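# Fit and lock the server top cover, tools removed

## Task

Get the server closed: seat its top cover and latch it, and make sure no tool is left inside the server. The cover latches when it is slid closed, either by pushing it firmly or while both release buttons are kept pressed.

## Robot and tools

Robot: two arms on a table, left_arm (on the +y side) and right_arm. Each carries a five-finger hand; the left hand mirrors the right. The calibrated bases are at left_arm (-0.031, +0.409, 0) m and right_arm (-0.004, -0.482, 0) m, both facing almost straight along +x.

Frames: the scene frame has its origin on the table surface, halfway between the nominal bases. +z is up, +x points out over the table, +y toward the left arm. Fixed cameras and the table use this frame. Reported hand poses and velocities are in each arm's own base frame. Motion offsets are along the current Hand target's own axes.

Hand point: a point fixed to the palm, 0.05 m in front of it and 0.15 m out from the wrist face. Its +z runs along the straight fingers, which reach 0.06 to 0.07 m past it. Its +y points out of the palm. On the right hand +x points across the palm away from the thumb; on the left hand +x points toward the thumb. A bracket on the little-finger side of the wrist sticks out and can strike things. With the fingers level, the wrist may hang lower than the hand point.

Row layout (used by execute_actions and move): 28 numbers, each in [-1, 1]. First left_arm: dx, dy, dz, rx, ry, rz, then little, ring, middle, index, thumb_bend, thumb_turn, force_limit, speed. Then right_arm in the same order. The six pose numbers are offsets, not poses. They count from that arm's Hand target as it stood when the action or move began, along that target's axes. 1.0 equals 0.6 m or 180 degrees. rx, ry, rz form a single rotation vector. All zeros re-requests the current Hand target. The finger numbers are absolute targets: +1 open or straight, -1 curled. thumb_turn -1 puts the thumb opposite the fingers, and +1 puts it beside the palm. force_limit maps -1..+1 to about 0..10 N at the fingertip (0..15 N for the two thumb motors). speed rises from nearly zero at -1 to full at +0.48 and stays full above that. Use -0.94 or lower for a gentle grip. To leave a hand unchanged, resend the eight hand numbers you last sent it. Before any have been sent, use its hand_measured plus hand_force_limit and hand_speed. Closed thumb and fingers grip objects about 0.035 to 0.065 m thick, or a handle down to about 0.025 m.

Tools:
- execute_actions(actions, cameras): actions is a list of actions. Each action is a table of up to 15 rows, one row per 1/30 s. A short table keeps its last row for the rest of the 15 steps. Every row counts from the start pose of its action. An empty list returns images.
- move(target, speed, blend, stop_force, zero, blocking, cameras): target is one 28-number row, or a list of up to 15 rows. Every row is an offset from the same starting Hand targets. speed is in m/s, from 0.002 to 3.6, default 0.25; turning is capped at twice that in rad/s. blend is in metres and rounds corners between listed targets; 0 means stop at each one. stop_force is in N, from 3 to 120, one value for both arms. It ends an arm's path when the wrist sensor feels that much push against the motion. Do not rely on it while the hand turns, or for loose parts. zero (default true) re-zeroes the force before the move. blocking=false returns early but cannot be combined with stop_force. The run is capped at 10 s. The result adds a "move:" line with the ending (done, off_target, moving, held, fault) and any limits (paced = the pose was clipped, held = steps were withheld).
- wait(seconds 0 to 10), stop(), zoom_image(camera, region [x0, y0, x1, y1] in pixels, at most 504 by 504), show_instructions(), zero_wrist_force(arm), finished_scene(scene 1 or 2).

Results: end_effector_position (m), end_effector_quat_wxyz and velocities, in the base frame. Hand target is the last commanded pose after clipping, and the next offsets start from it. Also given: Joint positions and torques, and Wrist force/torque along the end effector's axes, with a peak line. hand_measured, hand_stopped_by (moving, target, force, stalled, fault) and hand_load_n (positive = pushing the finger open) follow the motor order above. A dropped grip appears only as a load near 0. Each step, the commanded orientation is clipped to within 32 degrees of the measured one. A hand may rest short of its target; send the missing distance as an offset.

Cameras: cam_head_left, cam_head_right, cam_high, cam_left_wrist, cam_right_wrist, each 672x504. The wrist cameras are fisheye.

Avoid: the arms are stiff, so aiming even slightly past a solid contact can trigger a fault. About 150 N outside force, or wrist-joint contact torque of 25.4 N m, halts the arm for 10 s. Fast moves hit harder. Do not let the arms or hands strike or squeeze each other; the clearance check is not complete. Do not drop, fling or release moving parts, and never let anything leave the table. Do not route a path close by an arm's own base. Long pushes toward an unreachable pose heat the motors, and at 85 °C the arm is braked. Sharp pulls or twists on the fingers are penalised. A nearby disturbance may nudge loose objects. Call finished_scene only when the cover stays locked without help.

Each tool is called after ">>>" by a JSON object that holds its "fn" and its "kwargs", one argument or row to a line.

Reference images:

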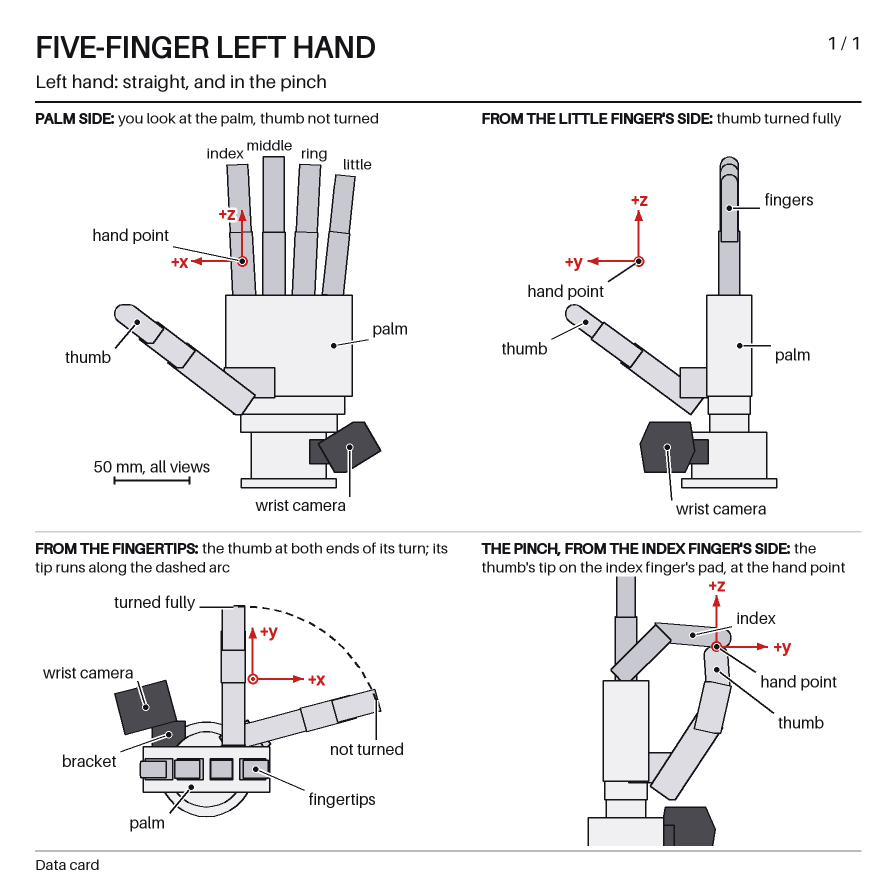

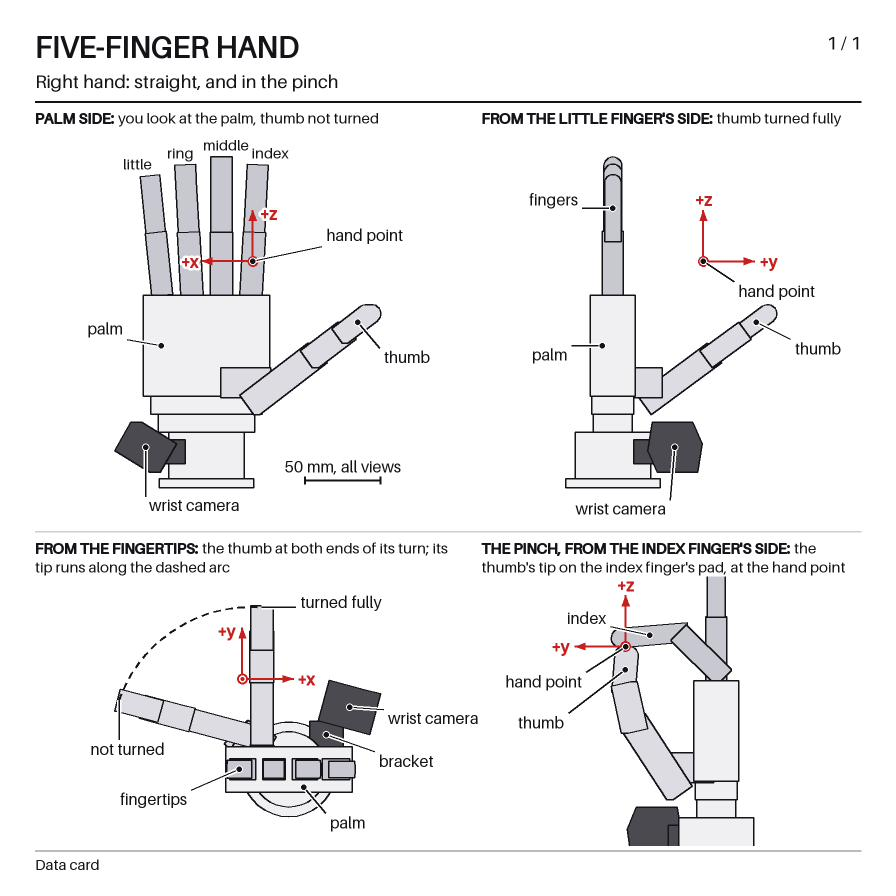

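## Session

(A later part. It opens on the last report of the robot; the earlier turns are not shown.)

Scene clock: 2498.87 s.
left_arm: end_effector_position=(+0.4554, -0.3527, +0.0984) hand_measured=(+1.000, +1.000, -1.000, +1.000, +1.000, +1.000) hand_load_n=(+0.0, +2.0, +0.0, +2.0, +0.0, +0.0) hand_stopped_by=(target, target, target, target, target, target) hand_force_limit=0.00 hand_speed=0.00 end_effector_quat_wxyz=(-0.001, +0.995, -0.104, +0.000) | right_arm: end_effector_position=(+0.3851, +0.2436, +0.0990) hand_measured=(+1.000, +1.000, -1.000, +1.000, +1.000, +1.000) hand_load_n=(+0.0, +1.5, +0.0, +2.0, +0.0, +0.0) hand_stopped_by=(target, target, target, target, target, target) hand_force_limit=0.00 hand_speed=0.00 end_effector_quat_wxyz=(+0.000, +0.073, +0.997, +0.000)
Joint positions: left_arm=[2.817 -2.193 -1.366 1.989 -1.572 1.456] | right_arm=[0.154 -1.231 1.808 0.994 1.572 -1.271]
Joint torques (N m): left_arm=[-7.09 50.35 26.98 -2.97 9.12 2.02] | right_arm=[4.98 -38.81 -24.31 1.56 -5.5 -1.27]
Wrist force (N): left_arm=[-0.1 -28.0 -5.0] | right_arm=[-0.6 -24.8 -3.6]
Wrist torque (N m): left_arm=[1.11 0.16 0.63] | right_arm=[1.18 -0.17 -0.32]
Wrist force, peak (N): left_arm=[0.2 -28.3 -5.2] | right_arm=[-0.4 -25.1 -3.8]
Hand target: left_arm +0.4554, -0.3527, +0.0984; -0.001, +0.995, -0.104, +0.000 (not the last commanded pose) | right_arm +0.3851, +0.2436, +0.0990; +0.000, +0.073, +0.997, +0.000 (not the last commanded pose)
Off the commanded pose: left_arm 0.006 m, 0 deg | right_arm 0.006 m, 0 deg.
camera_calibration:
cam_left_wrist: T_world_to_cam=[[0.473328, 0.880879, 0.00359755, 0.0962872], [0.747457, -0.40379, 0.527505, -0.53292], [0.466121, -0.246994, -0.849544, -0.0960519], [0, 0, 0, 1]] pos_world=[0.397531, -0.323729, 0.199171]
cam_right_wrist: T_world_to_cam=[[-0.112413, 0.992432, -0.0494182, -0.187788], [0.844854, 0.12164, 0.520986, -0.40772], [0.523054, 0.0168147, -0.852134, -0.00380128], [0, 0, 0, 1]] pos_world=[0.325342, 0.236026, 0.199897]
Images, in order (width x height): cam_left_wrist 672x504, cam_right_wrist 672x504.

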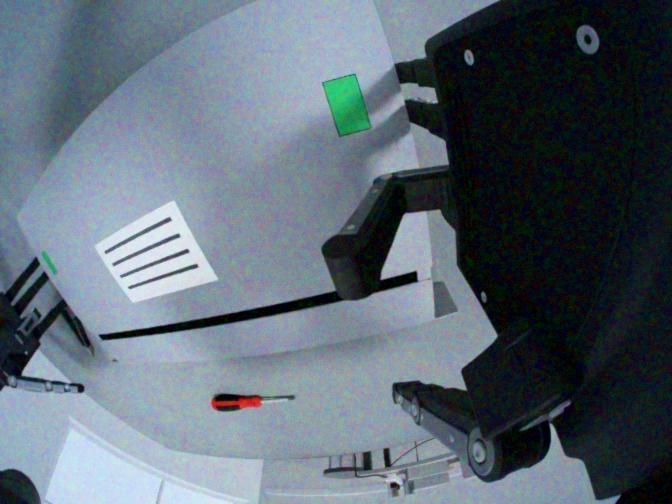

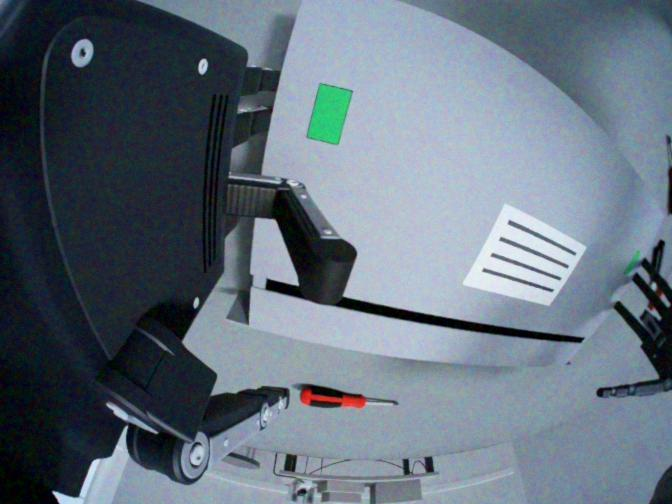

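>>> {"fn": "move", "kwargs": {
  "target": [0,0,0.015,0,0,0,1,1,-1,1,1,1,0,0,0,0,0.015,0,0,0,1,1,-1,1,1,1,0,0],
  "speed": 0.005,
  "stop_force": 12,
  "cameras": []
}}

Scene clock: 2512.20 s.
left_arm: end_effector_position=(+0.4554, -0.3527, +0.0894) hand_measured=(+1.000, +1.000, -1.000, +1.000, +1.000, +1.000) hand_load_n=(+0.0, +2.0, +0.0, +2.0, +0.0, +0.0) hand_stopped_by=(target, target, target, target, target, target) hand_force_limit=0.00 hand_speed=0.00 end_effector_quat_wxyz=(-0.001, +0.995, -0.104, +0.000) | right_arm: end_effector_position=(+0.3851, +0.2436, +0.0900) hand_measured=(+1.000, +1.000, -1.000, +1.000, +1.000, +1.000) hand_load_n=(+0.0, +2.0, +0.0, +2.0, +0.0, +0.0) hand_stopped_by=(target, target, target, target, target, target) hand_force_limit=0.00 hand_speed=0.00 end_effector_quat_wxyz=(+0.000, +0.073, +0.997, +0.000)
Joint positions: left_arm=[2.817 -2.202 -1.376 2.008 -1.572 1.456] | right_arm=[0.154 -1.219 1.818 0.972 1.572 -1.271]
Joint torques (N m): left_arm=[-2.57 22.93 0.17 2.26 9.15 2.23] | right_arm=[4.49 -14.88 -2.99 -2.45 -4.96 -1.54]
Wrist force (N): left_arm=[-1.4 -31.7 -13.2] | right_arm=[0.9 -29.6 -12.8]
Wrist torque (N m): left_arm=[1.52 -0.05 0.64] | right_arm=[1.56 0.04 -0.35]
Wrist force, peak (N): left_arm=[-1.1 -31.9 -13.5] | right_arm=[0.8 -29.6 -12.8]
Hand target: left_arm +0.4554, -0.3527, +0.0894; -0.001, +0.995, -0.104, +0.000 | right_arm +0.3851, +0.2436, +0.0900; +0.000, +0.073, +0.997, +0.000
Off the commanded pose: left_arm 0.000 m, 0 deg | right_arm 0.000 m, 0 deg.
move: done
No camera images: "cameras" was empty.

>>> {"fn": "wait", "kwargs": {
  "seconds": 0,
  "cameras": ["cam_high","cam_left_wrist","cam_right_wrist"]
}}

>>> {"fn": "zoom_image", "kwargs": {
  "camera": "cam_left_wrist",
  "region": [300, 40, 480, 340]
}}

>>> {"fn": "zoom_image", "kwargs": {
  "camera": "cam_right_wrist",
  "region": [200, 40, 400, 340]
}}

>>> {"fn": "zoom_image", "kwargs": {
  "camera": "cam_high",
  "region": [160, 130, 320, 330]
}}

Scene clock: 2520.73 s.
left_arm: end_effector_position=(+0.4554, -0.3527, +0.0894) hand_measured=(+1.000, +1.000, -1.000, +1.000, +1.000, +1.000) hand_load_n=(+0.0, +2.0, +0.0, +2.0, +0.0, +0.0) hand_stopped_by=(target, target, target, target, target, target) hand_force_limit=0.00 hand_speed=0.00 end_effector_quat_wxyz=(-0.001, +0.995, -0.104, +0.000) | right_arm: end_effector_position=(+0.3851, +0.2436, +0.0900) hand_measured=(+1.000, +1.000, -1.000, +1.000, +1.000, +1.000) hand_load_n=(+0.0, +1.5, +0.5, +2.5, +0.0, +0.0) hand_stopped_by=(target, target, target, target, target, target) hand_force_limit=0.00 hand_speed=0.00 end_effector_quat_wxyz=(+0.000, +0.073, +0.997, +0.000)
Joint positions: left_arm=[2.817 -2.202 -1.376 2.008 -1.572 1.456] | right_arm=[0.154 -1.219 1.818 0.972 1.572 -1.271]
Joint torques (N m): left_arm=[-2.41 22.64 0.37 2.29 9.07 2.2] | right_arm=[3.59 -13.4 -3.39 -2.25 -5.21 -1.58]
Wrist force (N): left_arm=[-1.1 -31.4 -13.0] | right_arm=[1.2 -29.3 -12.7]
Wrist torque (N m): left_arm=[1.57 -0.09 0.65] | right_arm=[1.61 0.00 -0.32]
Wrist force, peak (N): left_arm=[-1.1 -31.9 -13.2] | right_arm=[1.0 -29.6 -13.2]
Hand target: left_arm +0.4554, -0.3527, +0.0894; -0.001, +0.995, -0.104, +0.000 | right_arm +0.3851, +0.2436, +0.0900; +0.000, +0.073, +0.997, +0.000
Off the commanded pose: left_arm 0.000 m, 0 deg | right_arm 0.000 m, 0 deg.
camera_calibration:
cam_left_wrist: T_world_to_cam=[[0.473328, 0.880879, 0.00359755, 0.0963196], [0.747457, -0.40379, 0.527505, -0.528173], [0.466121, -0.246994, -0.849544, -0.103698], [0, 0, 0, 1]] pos_world=[0.397531, -0.323729, 0.190171]
cam_right_wrist: T_world_to_cam=[[-0.112413, 0.992432, -0.0494182, -0.188233], [0.844854, 0.12164, 0.520986, -0.403031], [0.523054, 0.0168147, -0.852134, -0.0114705], [0, 0, 0, 1]] pos_world=[0.325342, 0.236026, 0.190897]
Images, in order (width x height): cam_high 672x504, cam_left_wrist 672x504, cam_right_wrist 672x504.

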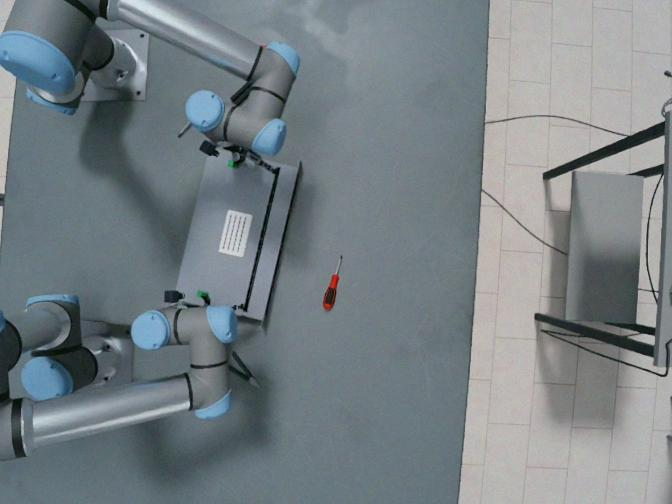

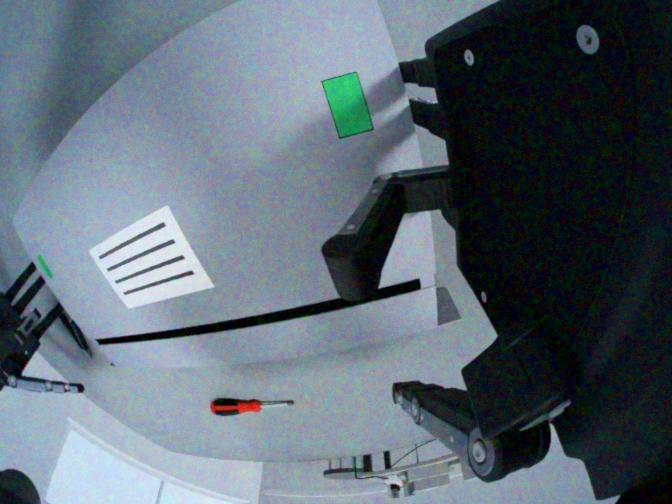

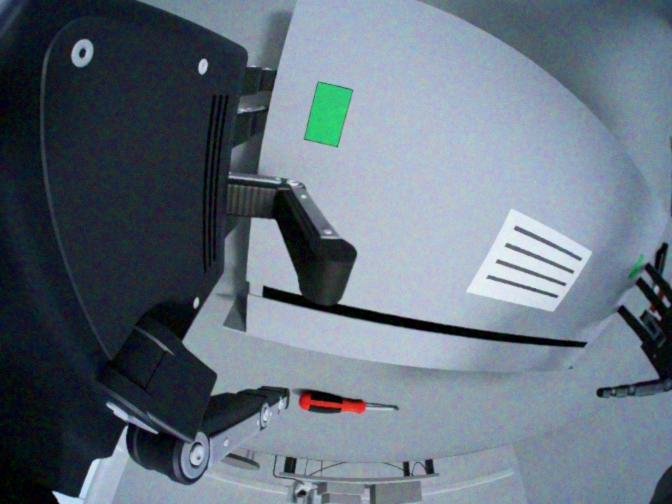

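Scaled by 1.680 from the camera's 672x504 image, which has a finer 960x720 frame.

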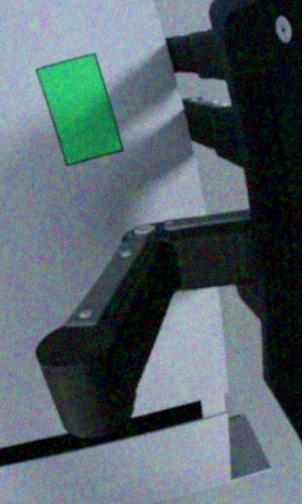

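Scaled by 1.680 from the camera's 672x504 image, which has a finer 960x720 frame.

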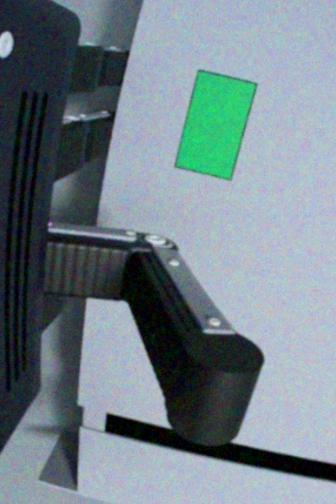

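Scaled by 2.520.

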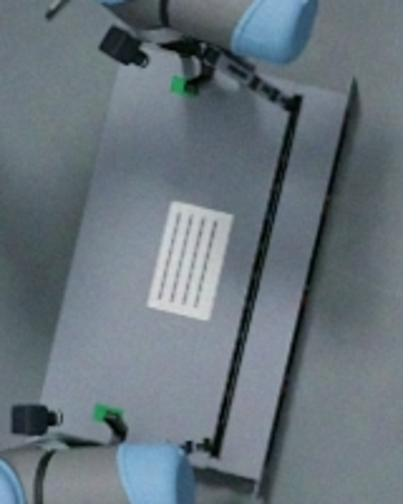

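>>> {"fn": "move", "kwargs": {
  "target": [0,0,-0.0012,0,0,0,1,1,-1,1,1,1,0,0,0,0,-0.0012,0,0,0,1,1,-1,1,1,1,0,0],
  "speed": 0.006,
  "cameras": []
}}

>>> {"fn": "move", "kwargs": {
  "target": [0.025,0,0,0,0,0,1,1,-1,1,1,1,0,0,-0.025,0,0,0,0,0,1,1,-1,1,1,1,0,0],
  "speed": 0.008,
  "stop_force": 15,
  "cameras": ["cam_high","cam_left_wrist","cam_right_wrist"]
}}

Scene clock: 2534.33 s.
left_arm: end_effector_position=(+0.4554, -0.3527, +0.0900) hand_measured=(+1.000, +1.000, -1.000, +1.000, +1.000, +1.000) hand_load_n=(+0.0, +2.0, +0.0, +2.0, +0.0, +0.0) hand_stopped_by=(target, target, target, target, target, target) hand_force_limit=0.00 hand_speed=0.00 end_effector_quat_wxyz=(-0.001, +0.995, -0.104, +0.000) | right_arm: end_effector_position=(+0.3851, +0.2435, +0.0907) hand_measured=(+1.000, +1.000, -1.000, +1.000, +1.000, +1.000) hand_load_n=(+0.0, +2.0, +0.0, +2.0, -0.5, +0.0) hand_stopped_by=(target, target, target, target, target, target) hand_force_limit=0.00 hand_speed=0.00 end_effector_quat_wxyz=(+0.000, +0.073, +0.997, +0.000)
Joint positions: left_arm=[2.817 -2.201 -1.376 2.006 -1.572 1.456] | right_arm=[0.154 -1.22 1.817 0.974 1.572 -1.271]
Joint torques (N m): left_arm=[-2.36 55.55 30.08 -3.98 9.12 2.2] | right_arm=[3.87 -41.59 -27.02 1.98 -5.1 -1.52]
Wrist force (N): left_arm=[-1.0 -29.8 5.8] | right_arm=[0.7 -28.9 5.1]
Wrist torque (N m): left_arm=[0.42 0.34 0.60] | right_arm=[0.61 -0.35 -0.34]
Wrist force, peak (N): left_arm=[-1.2 -31.8 -13.3] | right_arm=[0.9 -29.7 -13.1]
Hand target: left_arm +0.4554, -0.3527, +0.0901; -0.001, +0.995, -0.104, +0.000 | right_arm +0.3851, +0.2436, +0.0907; +0.000, +0.073, +0.997, +0.000
Off the commanded pose: left_arm 0.000 m, 0 deg | right_arm 0.000 m, 0 deg.
move: done
No camera images: "cameras" was empty.

Scene clock: 2536.97 s.
left_arm: end_effector_position=(+0.4701, -0.3558, +0.0901) hand_measured=(+1.000, +1.000, -1.000, +1.000, +1.000, +1.000) hand_load_n=(+0.5, +2.0, +0.0, +2.0, -0.5, +0.0) hand_stopped_by=(target, target, target, target, target, target) hand_force_limit=0.00 hand_speed=0.00 end_effector_quat_wxyz=(-0.001, +0.995, -0.104, +0.000) | right_arm: end_effector_position=(+0.4000, +0.2414, +0.0907) hand_measured=(+1.000, +1.000, -1.000, +1.000, +1.000, +1.000) hand_load_n=(+0.0, +2.0, +0.0, +2.0, +0.0, +0.0) hand_stopped_by=(target, target, target, target, target, target) hand_force_limit=0.00 hand_speed=0.00 end_effector_quat_wxyz=(+0.000, +0.073, +0.997, +0.000)
Joint positions: left_arm=[2.821 -2.233 -1.321 1.984 -1.572 1.459] | right_arm=[0.143 -1.194 1.779 0.985 1.572 -1.283]
Joint torques (N m): left_arm=[1.12 33.19 34.84 0.75 9.57 2.2] | right_arm=[0.2 -22.77 -32.63 -2.01 -8.4 -1.52]
Wrist force (N): left_arm=[-15.0 -30.5 1.2] | right_arm=[14.3 -31.7 0.6]
Wrist torque (N m): left_arm=[0.64 -0.39 -0.28] | right_arm=[0.87 0.53 0.34]
Wrist force, peak (N): left_arm=[-15.0 -30.6 1.1] | right_arm=[14.3 -31.8 0.2]
Hand target: left_arm +0.4701, -0.3558, +0.0901; -0.001, +0.995, -0.104, +0.000 | right_arm +0.4000, +0.2414, +0.0907; +0.000, +0.073, +0.997, +0.000
Off the commanded pose: left_arm 0.000 m, 0 deg | right_arm 0.000 m, 0 deg.
move: done
camera_calibration:
cam_left_wrist: T_world_to_cam=[[0.473328, 0.880879, 0.00359755, 0.0920899], [0.747457, -0.40379, 0.527505, -0.540781], [0.466121, -0.246994, -0.849544, -0.110721], [0, 0, 0, 1]] pos_world=[0.412231, -0.326829, 0.190871]
cam_right_wrist: T_world_to_cam=[[-0.112413, 0.992432, -0.0494182, -0.184351], [0.844854, 0.12164, 0.520986, -0.415632], [0.523054, 0.0168147, -0.852134, -0.0185782], [0, 0, 0, 1]] pos_world=[0.340142, 0.233826, 0.191597]
Images, in order (width x height): cam_high 672x504, cam_left_wrist 672x504, cam_right_wrist 672x504.

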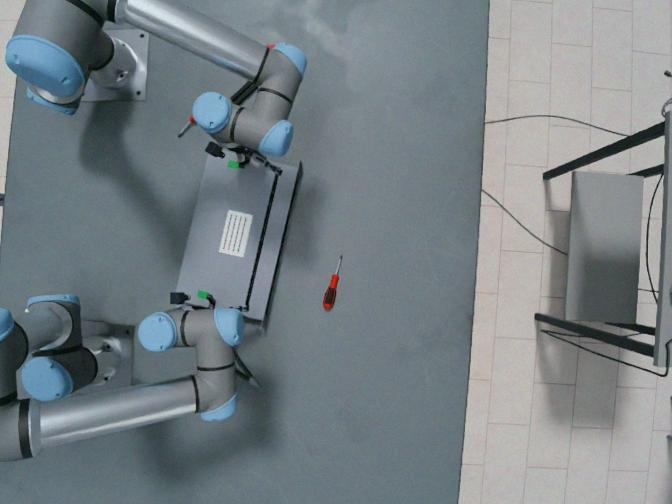

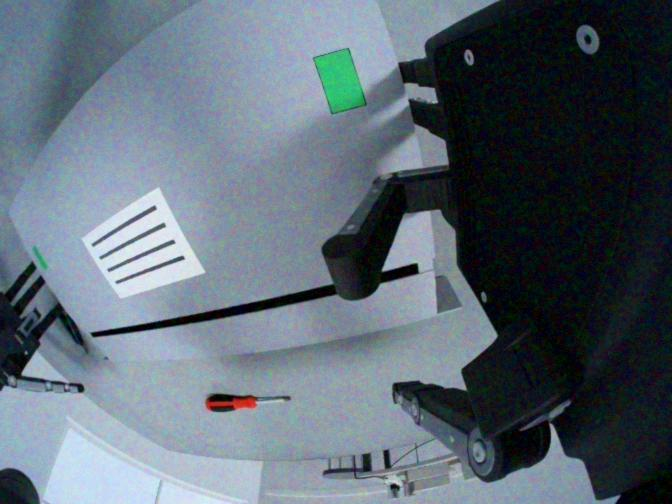

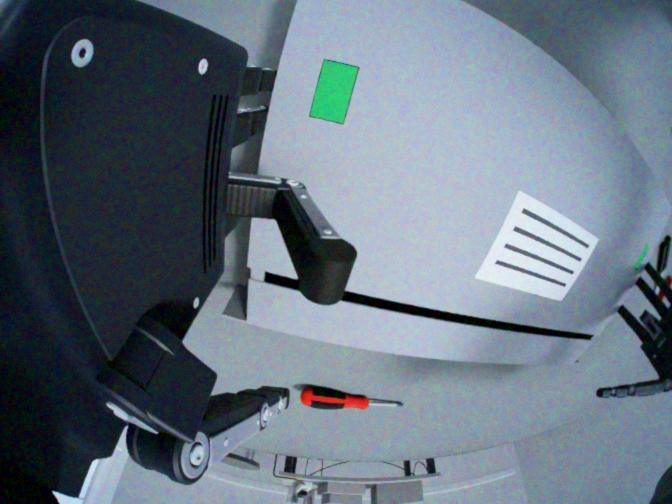

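>>> {"fn": "zoom_image", "kwargs": {
  "camera": "cam_high",
  "region": [160, 130, 320, 330]
}}

>>> {"fn": "zoom_image", "kwargs": {
  "camera": "cam_left_wrist",
  "region": [300, 40, 480, 340]
}}

>>> {"fn": "zoom_image", "kwargs": {
  "camera": "cam_right_wrist",
  "region": [200, 40, 400, 340]
}}

Scaled by 2.520.

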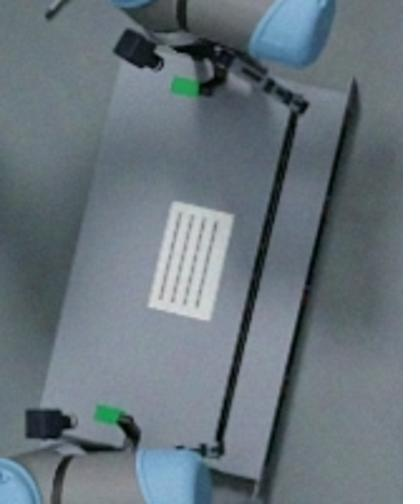

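Scaled by 1.680 from the camera's 672x504 image, which has a finer 960x720 frame.

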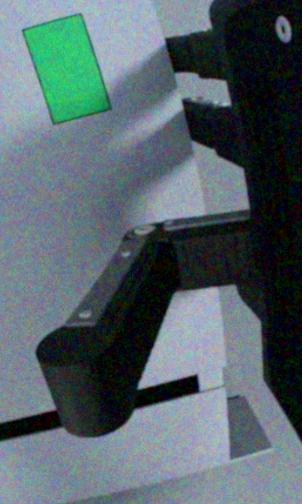

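Scaled by 1.680 from the camera's 672x504 image, which has a finer 960x720 frame.

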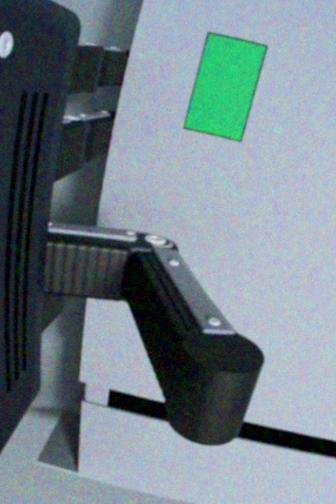

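>>> {"fn": "move", "kwargs": {
  "target": [
    [0,-0.03,0,0,0,0,1,1,-1,1,1,1,0,0,0,-0.03,0,0,0,0,1,1,-1,1,1,1,0,0],
    [0,-0.06,-0.15,0,0,0,1,1,-1,1,1,1,0,0,0,-0.06,-0.15,0,0,0,1,1,-1,1,1,1,0,0]
  ],
  "speed": [0.03,0.15],
  "cameras": ["all"]
}}

>>> {"fn": "zoom_image", "kwargs": {
  "camera": "cam_left_wrist",
  "region": [100, 50, 500, 450]
}}

>>> {"fn": "zoom_image", "kwargs": {
  "camera": "cam_right_wrist",
  "region": [200, 50, 600, 450]
}}

>>> {"fn": "zoom_image", "kwargs": {
  "camera": "cam_head_left",
  "region": [300, 340, 560, 504]
}}

Scene clock: 2572.83 s.
left_arm: end_effector_position=(+0.4775, -0.3207, +0.1801) hand_measured=(+1.000, +1.000, -1.000, +1.000, +1.000, +1.000) hand_load_n=(+0.5, +0.0, +0.0, +0.0, +0.0, +0.0) hand_stopped_by=(target, target, target, target, target, target) hand_force_limit=0.00 hand_speed=0.00 end_effector_quat_wxyz=(+0.000, +0.995, -0.104, +0.000) | right_arm: end_effector_position=(+0.3947, +0.2059, +0.1807) hand_measured=(+1.000, +1.000, -1.000, +1.000, +1.000, +1.000) hand_load_n=(+0.0, +0.0, +0.0, +0.5, +0.0, +0.0) hand_stopped_by=(target, target, target, target, target, target) hand_force_limit=0.00 hand_speed=0.00 end_effector_quat_wxyz=(+0.000, +0.073, +0.997, +0.000)
Joint positions: left_arm=[2.89 -2.135 -1.242 1.806 -1.572 1.529] | right_arm=[0.049 -1.338 1.717 1.192 1.572 -1.376]
Joint torques (N m): left_arm=[12.51 52.96 29.9 -4.53 -0.27 1.87] | right_arm=[-6.96 -36.71 -24.57 3.9 -1.53 -1.33]
Wrist force (N): left_arm=[-1.1 0.2 0.7] | right_arm=[1.1 0.2 0.4]
Wrist torque (N m): left_arm=[0.02 0.20 -0.04] | right_arm=[0.25 -0.23 0.32]
Wrist force, peak (N): left_arm=[-15.3 -30.7 1.3] | right_arm=[14.5 -31.7 0.6]
Hand target: left_arm +0.4775, -0.3207, +0.1801; -0.001, +0.995, -0.104, +0.000 | right_arm +0.3947, +0.2058, +0.1807; +0.000, +0.073, +0.997, +0.000
Off the commanded pose: left_arm 0.000 m, 0 deg | right_arm 0.000 m, 0 deg.
move: done
camera_calibration:
cam_left_wrist: T_world_to_cam=[[0.473262, 0.880914, 0.00355111, 0.0573956], [0.747499, -0.403713, 0.527505, -0.57961], [0.46612, -0.246994, -0.849545, -0.029041], [0, 0, 0, 1]] pos_world=[0.419631, -0.29173, 0.280871]
cam_right_wrist: T_world_to_cam=[[-0.112413, 0.992432, -0.0494182, -0.145257], [0.844854, 0.12164, 0.520986, -0.453809], [0.523054, 0.0168147, -0.852134, 0.0614306], [0, 0, 0, 1]] pos_world=[0.334942, 0.198326, 0.281597]

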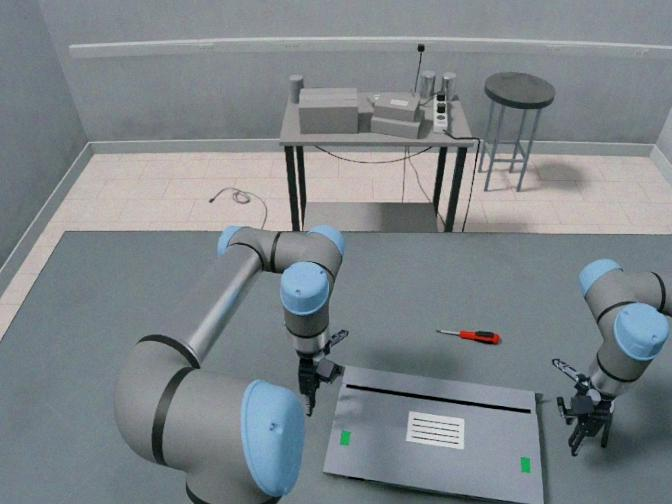

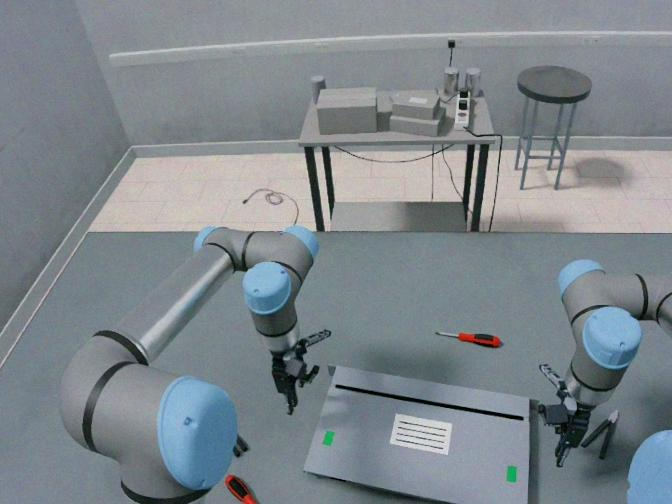

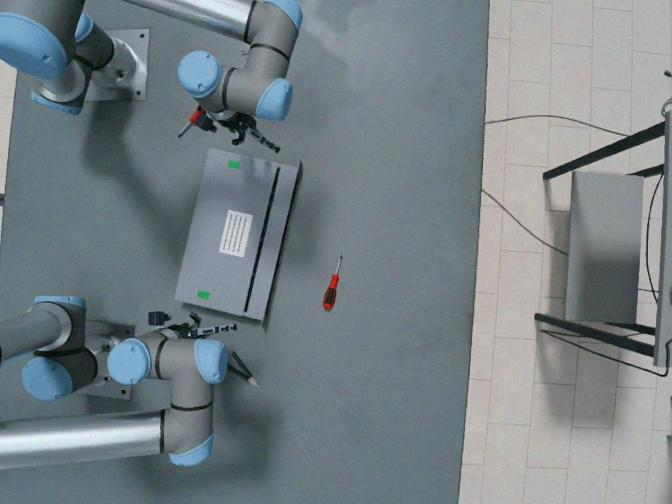

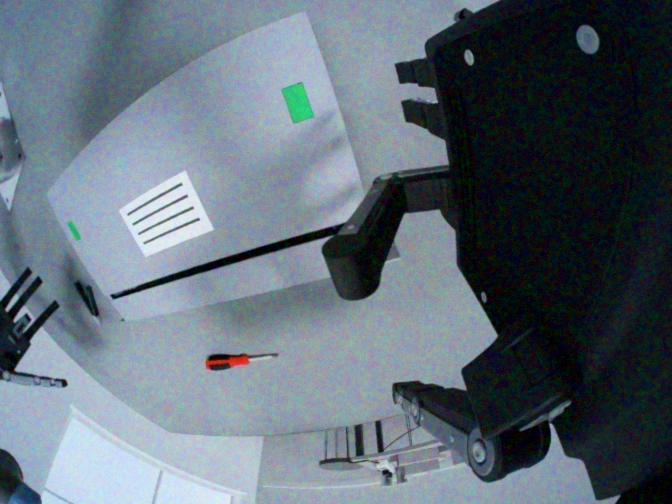

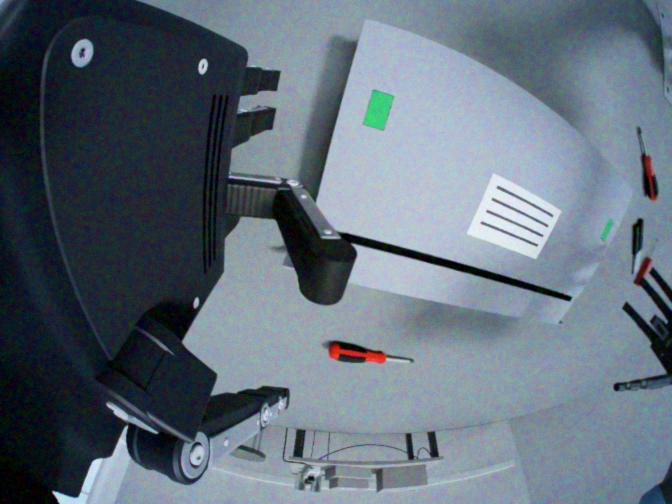

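Scaled by 1.260 from the camera's 672x504 image, which has a finer 960x720 frame.

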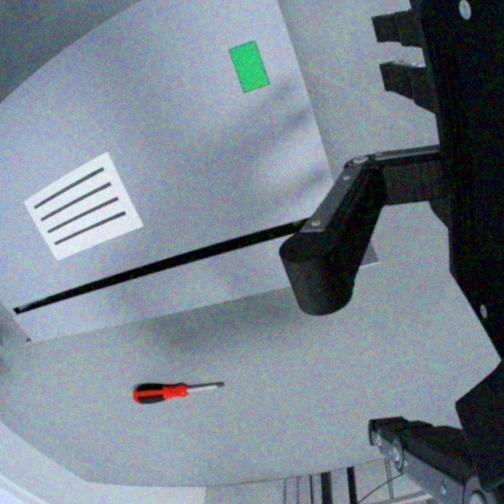

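Scaled by 1.260 from the camera's 672x504 image, which has a finer 960x720 frame.

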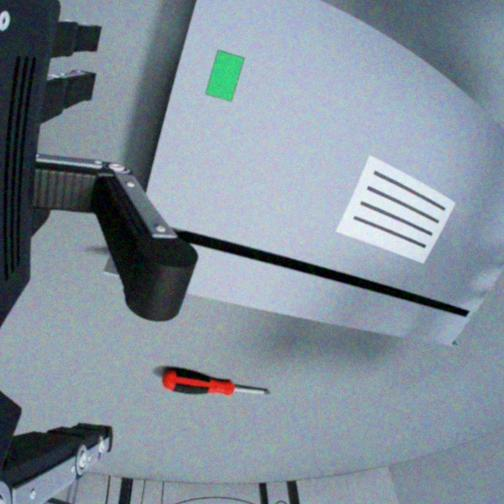

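Scaled by 1.938.

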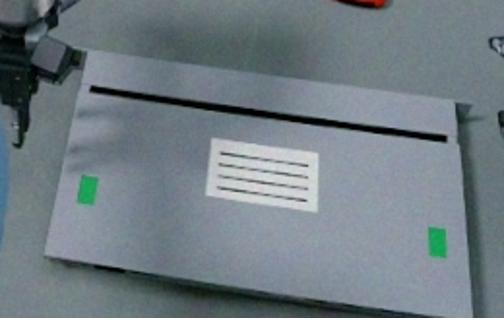

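>>> {"fn": "zoom_image", "kwargs": {
  "camera": "cam_high",
  "region": [220, 150, 310, 240]
}}

>>> {"fn": "zoom_image", "kwargs": {
  "camera": "cam_high",
  "region": [170, 240, 280, 330]
}}

>>> {"fn": "zoom_image", "kwargs": {
  "camera": "cam_head_left",
  "region": [310, 440, 420, 504]
}}

>>> {"fn": "zoom_image", "kwargs": {
  "camera": "cam_head_left",
  "region": [480, 370, 580, 504]
}}

Scaled by 5.600.

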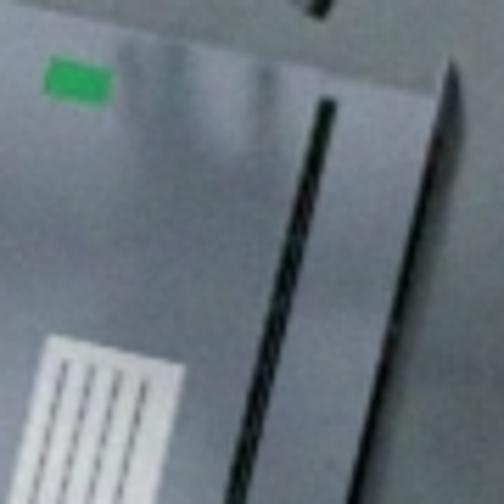

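Scaled by 4.582.

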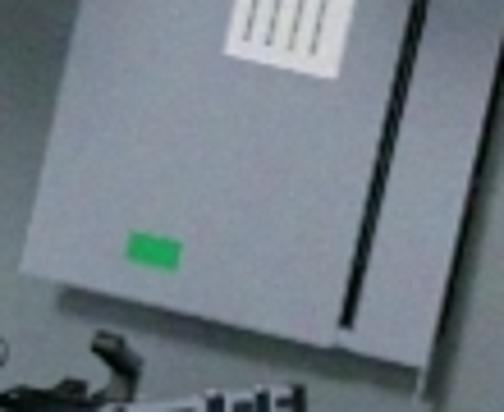

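Scaled by 4.582.

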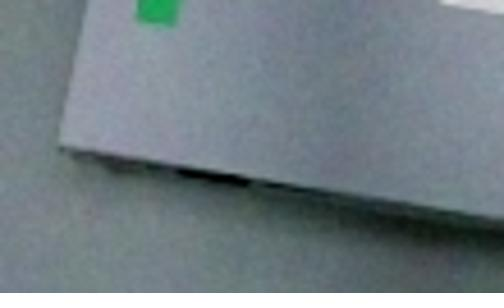

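Scaled by 3.761.

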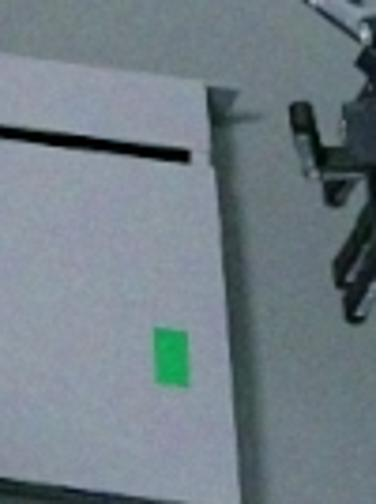

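>>> {"fn": "move", "kwargs": {
  "target": [-0.395,0.132,0,0,0,0.5,-1,-1,-1,-1,1,1,0,0,0.3957,0.134,0,0,0,-0.5,-1,-1,-1,-1,1,1,0,0],
  "speed": 0.25,
  "cameras": ["cam_high","cam_head_right","cam_head_left"]
}}

Scene clock: 2729.53 s.
left_arm: end_effector_position=(+0.2293, -0.3489, +0.1800) hand_measured=(-1.000, -1.000, -1.000, -1.000, +1.000, +1.000) hand_load_n=(+0.0, +0.0, +0.0, +0.0, +0.0, +0.0) hand_stopped_by=(target, target, target, target, target, target) hand_force_limit=0.00 hand_speed=0.00 end_effector_quat_wxyz=(+0.001, -0.629, +0.777, +0.000) | right_arm: end_effector_position=(+0.1715, +0.3197, +0.1806) hand_measured=(-1.000, -1.000, -1.000, -1.000, +1.000, +1.000) hand_load_n=(+0.0, +0.0, +0.0, +0.0, +0.0, +0.0) hand_stopped_by=(target, target, target, target, target, target) hand_force_limit=0.00 hand_speed=0.00 end_effector_quat_wxyz=(+0.000, -0.654, +0.757, +0.000)
Joint positions: left_arm=[2.602 -1.937 -1.54 1.906 -1.572 2.812] | right_arm=[0.513 -1.399 1.792 1.178 1.572 -2.483]
Joint torques (N m): left_arm=[-13.71 43.82 3.08 -0.23 2.88 1.9] | right_arm=[7.05 -12.61 -24.67 3.84 -1.43 -1.34]
Wrist force (N): left_arm=[-1.1 0.1 1.4] | right_arm=[0.8 0.4 -0.1]
Wrist torque (N m): left_arm=[-0.05 0.23 -0.01] | right_arm=[0.34 -0.13 0.32]
Wrist force, peak (N): left_arm=[-1.1 0.1 1.4] | right_arm=[1.3 0.2 0.1]
Hand target: left_arm +0.2292, -0.3489, +0.1800; +0.001, -0.629, +0.777, +0.000 | right_arm +0.1714, +0.3197, +0.1806; +0.000, -0.654, +0.757, +0.000
Off the commanded pose: left_arm 0.000 m, 0 deg | right_arm 0.000 m, 0 deg.
move: done
Images, in order (width x height): cam_head_left 672x504, cam_head_right 672x504, cam_high 672x504.

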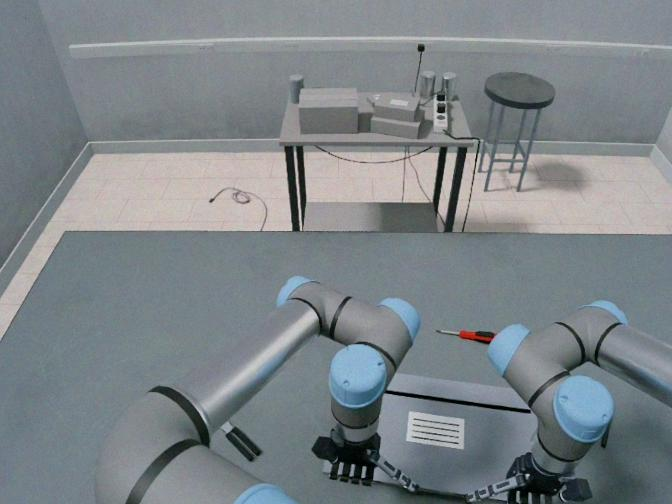

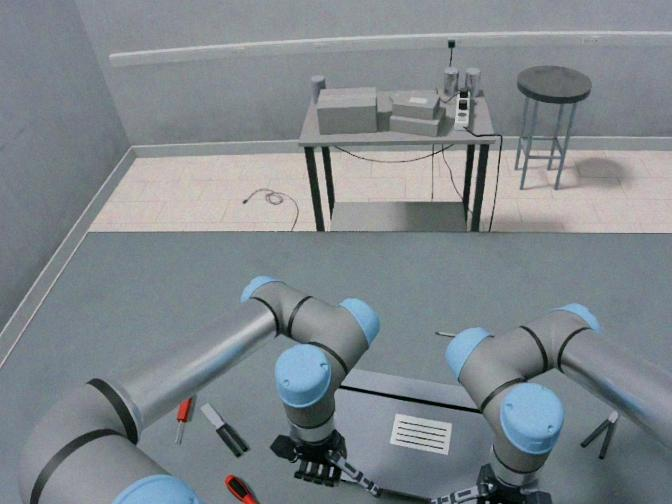

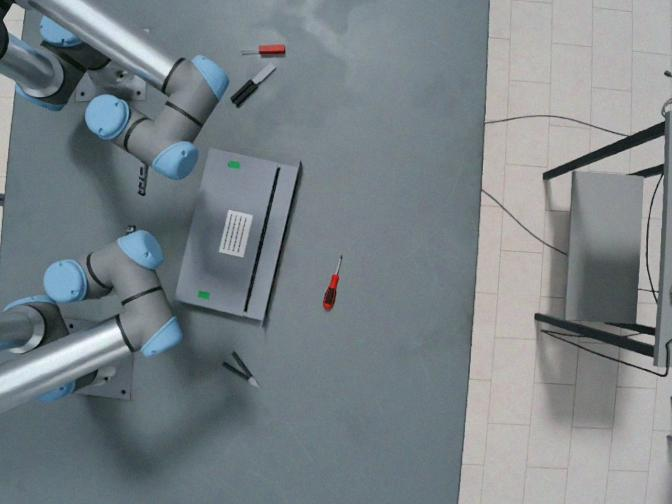

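>>> {"fn": "move", "kwargs": {
  "target": [
    [0,0,0.235,0,0,0,-1,-1,-1,-1,1,1,0,0,0,0,0.236,0,0,0,-1,-1,-1,-1,1,1,0,0]
  ],
  "speed": 0.12,
  "cameras": []
}}

>>> {"fn": "move", "kwargs": {
  "target": [
    [0,0,0.047,0,0,0,-1,-1,-1,-1,1,1,0,0,0,0,0.047,0,0,0,-1,-1,-1,-1,1,1,0,0]
  ],
  "speed": 0.02,
  "stop_force": 5,
  "cameras": ["cam_head_right","cam_head_left","cam_high"]
}}

>>> {"fn": "zoom_image", "kwargs": {
  "camera": "cam_head_left",
  "region": [280, 340, 620, 504]
}}

>>> {"fn": "zoom_image", "kwargs": {
  "camera": "cam_high",
  "region": [80, 120, 330, 370]
}}

Scene clock: 2743.97 s.
left_arm: end_effector_position=(+0.2294, -0.3487, +0.0390) hand_measured=(-1.000, -1.000, -1.000, -1.000, +1.000, +1.000) hand_load_n=(+0.0, +0.0, +0.0, +0.0, +0.0, +0.0) hand_stopped_by=(target, target, target, target, target, target) hand_force_limit=0.00 hand_speed=0.00 end_effector_quat_wxyz=(+0.001, -0.629, +0.777, +0.000) | right_arm: end_effector_position=(+0.1715, +0.3196, +0.0391) hand_measured=(-1.000, -1.000, -1.000, -1.000, +1.000, +1.000) hand_load_n=(+0.0, +0.0, +0.0, +0.0, +0.0, +0.0) hand_stopped_by=(target, target, target, target, target, target) hand_force_limit=0.00 hand_speed=0.00 end_effector_quat_wxyz=(+0.000, -0.654, +0.757, +0.000)
Joint positions: left_arm=[2.603 -2.096 -1.707 2.232 -1.572 2.812] | right_arm=[0.513 -1.208 1.969 0.81 1.572 -2.483]
Joint torques (N m): left_arm=[-1.43 23.67 0.29 -0.14 2.37 -1.83] | right_arm=[4.56 -15.9 -0.87 0.82 -2.03 1.64]
Wrist force (N): left_arm=[-1.0 0.1 1.3] | right_arm=[0.7 0.5 0.2]
Wrist torque (N m): left_arm=[-0.02 0.21 -0.02] | right_arm=[0.32 -0.16 0.29]
Wrist force, peak (N): left_arm=[-1.3 0.1 1.9] | right_arm=[1.3 0.7 0.3]
Hand target: left_arm +0.2293, -0.3487, +0.0390; +0.001, -0.629, +0.777, +0.000 | right_arm +0.1715, +0.3196, +0.0390; +0.000, -0.654, +0.757, +0.000
Off the commanded pose: left_arm 0.000 m, 0 deg | right_arm 0.000 m, 0 deg.
move: done
No camera images: "cameras" was empty.

Scene clock: 2746.20 s.
left_arm: end_effector_position=(+0.2293, -0.3487, +0.0108) hand_measured=(-1.000, -1.000, -1.000, -1.000, +1.000, +1.000) hand_load_n=(+0.0, +0.5, +0.5, +0.0, +0.0, +0.0) hand_stopped_by=(target, target, target, target, target, target) hand_force_limit=0.00 hand_speed=0.00 end_effector_quat_wxyz=(+0.001, -0.629, +0.777, +0.000) | right_arm: end_effector_position=(+0.1715, +0.3196, +0.0108) hand_measured=(-1.000, -1.000, -1.000, -1.000, +1.000, +1.000) hand_load_n=(+0.0, +0.0, +0.0, +0.0, +0.0, +0.0) hand_stopped_by=(target, target, target, target, target, target) hand_force_limit=0.00 hand_speed=0.00 end_effector_quat_wxyz=(+0.000, -0.654, +0.757, +0.000)
Joint positions: left_arm=[2.603 -2.139 -1.727 2.295 -1.572 2.812] | right_arm=[0.513 -1.156 1.99 0.737 1.572 -2.483]
Joint torques (N m): left_arm=[-1.71 24.73 -0.81 -0.2 2.77 1.52] | right_arm=[-4.48 -17.59 -0.34 0.81 -2.13 -1.15]
Wrist force (N): left_arm=[-1.1 0.0 1.1] | right_arm=[0.9 0.6 0.0]
Wrist torque (N m): left_arm=[-0.03 0.20 -0.03] | right_arm=[0.33 -0.22 0.32]
Wrist force, peak (N): left_arm=[-1.1 -0.1 1.6] | right_arm=[1.1 0.5 0.0]
Hand target: left_arm +0.2293, -0.3487, +0.0108; +0.001, -0.629, +0.777, +0.000 | right_arm +0.1715, +0.3196, +0.0108; +0.000, -0.654, +0.757, +0.000
Off the commanded pose: left_arm 0.000 m, 0 deg | right_arm 0.000 m, 0 deg.
move: done
Images, in order (width x height): cam_head_left 672x504, cam_head_right 672x504, cam_high 672x504.

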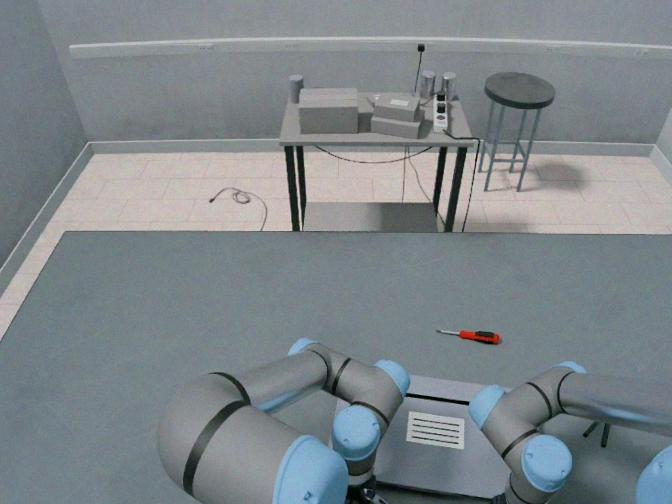

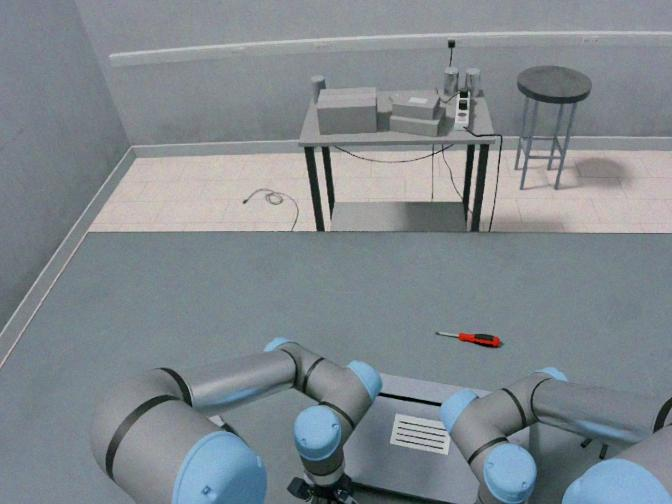

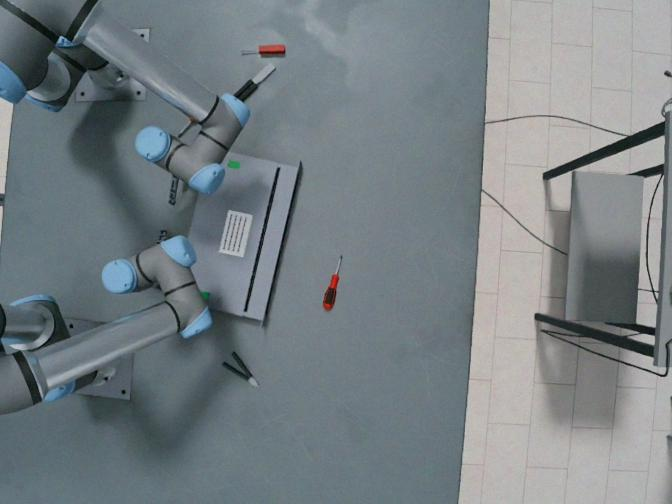

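Scaled by 1.482.

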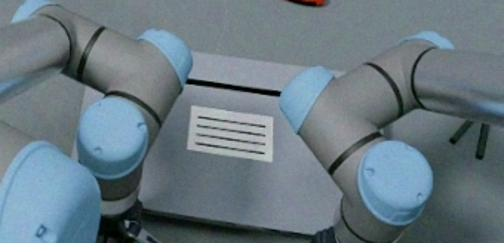

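Scaled by 2.016.

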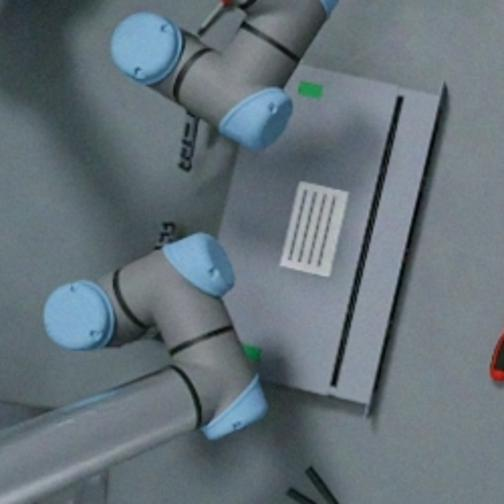

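>>> {"fn": "move", "kwargs": {
  "target": [0,-0.06,0,0,0,0,-1,-1,-1,-1,1,1,0,0,0,-0.06,0,0,0,0,-1,-1,-1,-1,1,1,0,0],
  "speed": 0.01,
  "stop_force": 8,
  "cameras": ["cam_high"]
}}

>>> {"fn": "zoom_image", "kwargs": {
  "camera": "cam_high",
  "region": [220, 150, 310, 240]
}}

Scene clock: 2756.43 s.
left_arm: end_effector_position=(+0.2409, -0.3512, +0.0108) hand_measured=(-1.000, -1.000, -1.000, -1.000, +1.000, +1.000) hand_load_n=(+0.0, +0.0, +0.0, +0.0, +0.0, +0.0) hand_stopped_by=(target, target, target, target, target, target) hand_force_limit=0.00 hand_speed=0.00 end_effector_quat_wxyz=(+0.000, -0.629, +0.777, +0.000) | right_arm: end_effector_position=(+0.1878, +0.3172, +0.0108) hand_measured=(-1.000, -1.000, -1.000, -1.000, +1.000, +1.000) hand_load_n=(+0.5, +0.0, +0.0, +0.0, +0.0, +0.0) hand_stopped_by=(target, target, target, target, target, target) hand_force_limit=0.00 hand_speed=0.00 end_effector_quat_wxyz=(+0.000, -0.654, +0.757, +0.000)
Joint positions: left_arm=[2.612 -2.157 -1.695 2.28 -1.572 2.821] | right_arm=[0.484 -1.14 1.963 0.748 1.572 -2.513]
Joint torques (N m): left_arm=[-13.87 48.79 -0.46 -0.19 2.38 -2.43] | right_arm=[5.84 -40.3 -1.11 2.21 0.16 1.63]
Wrist force (N): left_arm=[-1.4 0.1 1.1] | right_arm=[0.2 3.7 0.4]
Wrist torque (N m): left_arm=[-0.02 0.25 -0.03] | right_arm=[0.43 -0.19 0.24]
Wrist force, peak (N): left_arm=[-4.3 7.4 0.7] | right_arm=[3.1 14.8 0.3]
Hand target: left_arm +0.2409, -0.3512, +0.0108; +0.000, -0.629, +0.777, +0.000 (not the last commanded pose) | right_arm +0.1878, +0.3172, +0.0108; +0.000, -0.654, +0.757, +0.000 (not the last commanded pose)
Off the commanded pose: left_arm 0.024 m, 0 deg | right_arm 0.020 m, 0 deg.
move: contact (left_arm, right_arm)
Images, in order (width x height): cam_high 672x504.

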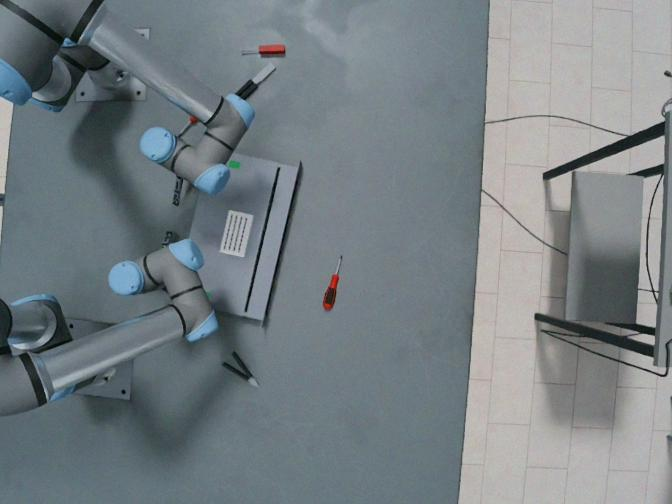

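Scaled by 5.600.

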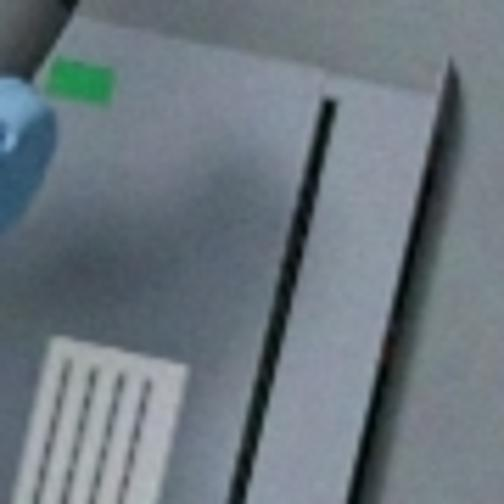

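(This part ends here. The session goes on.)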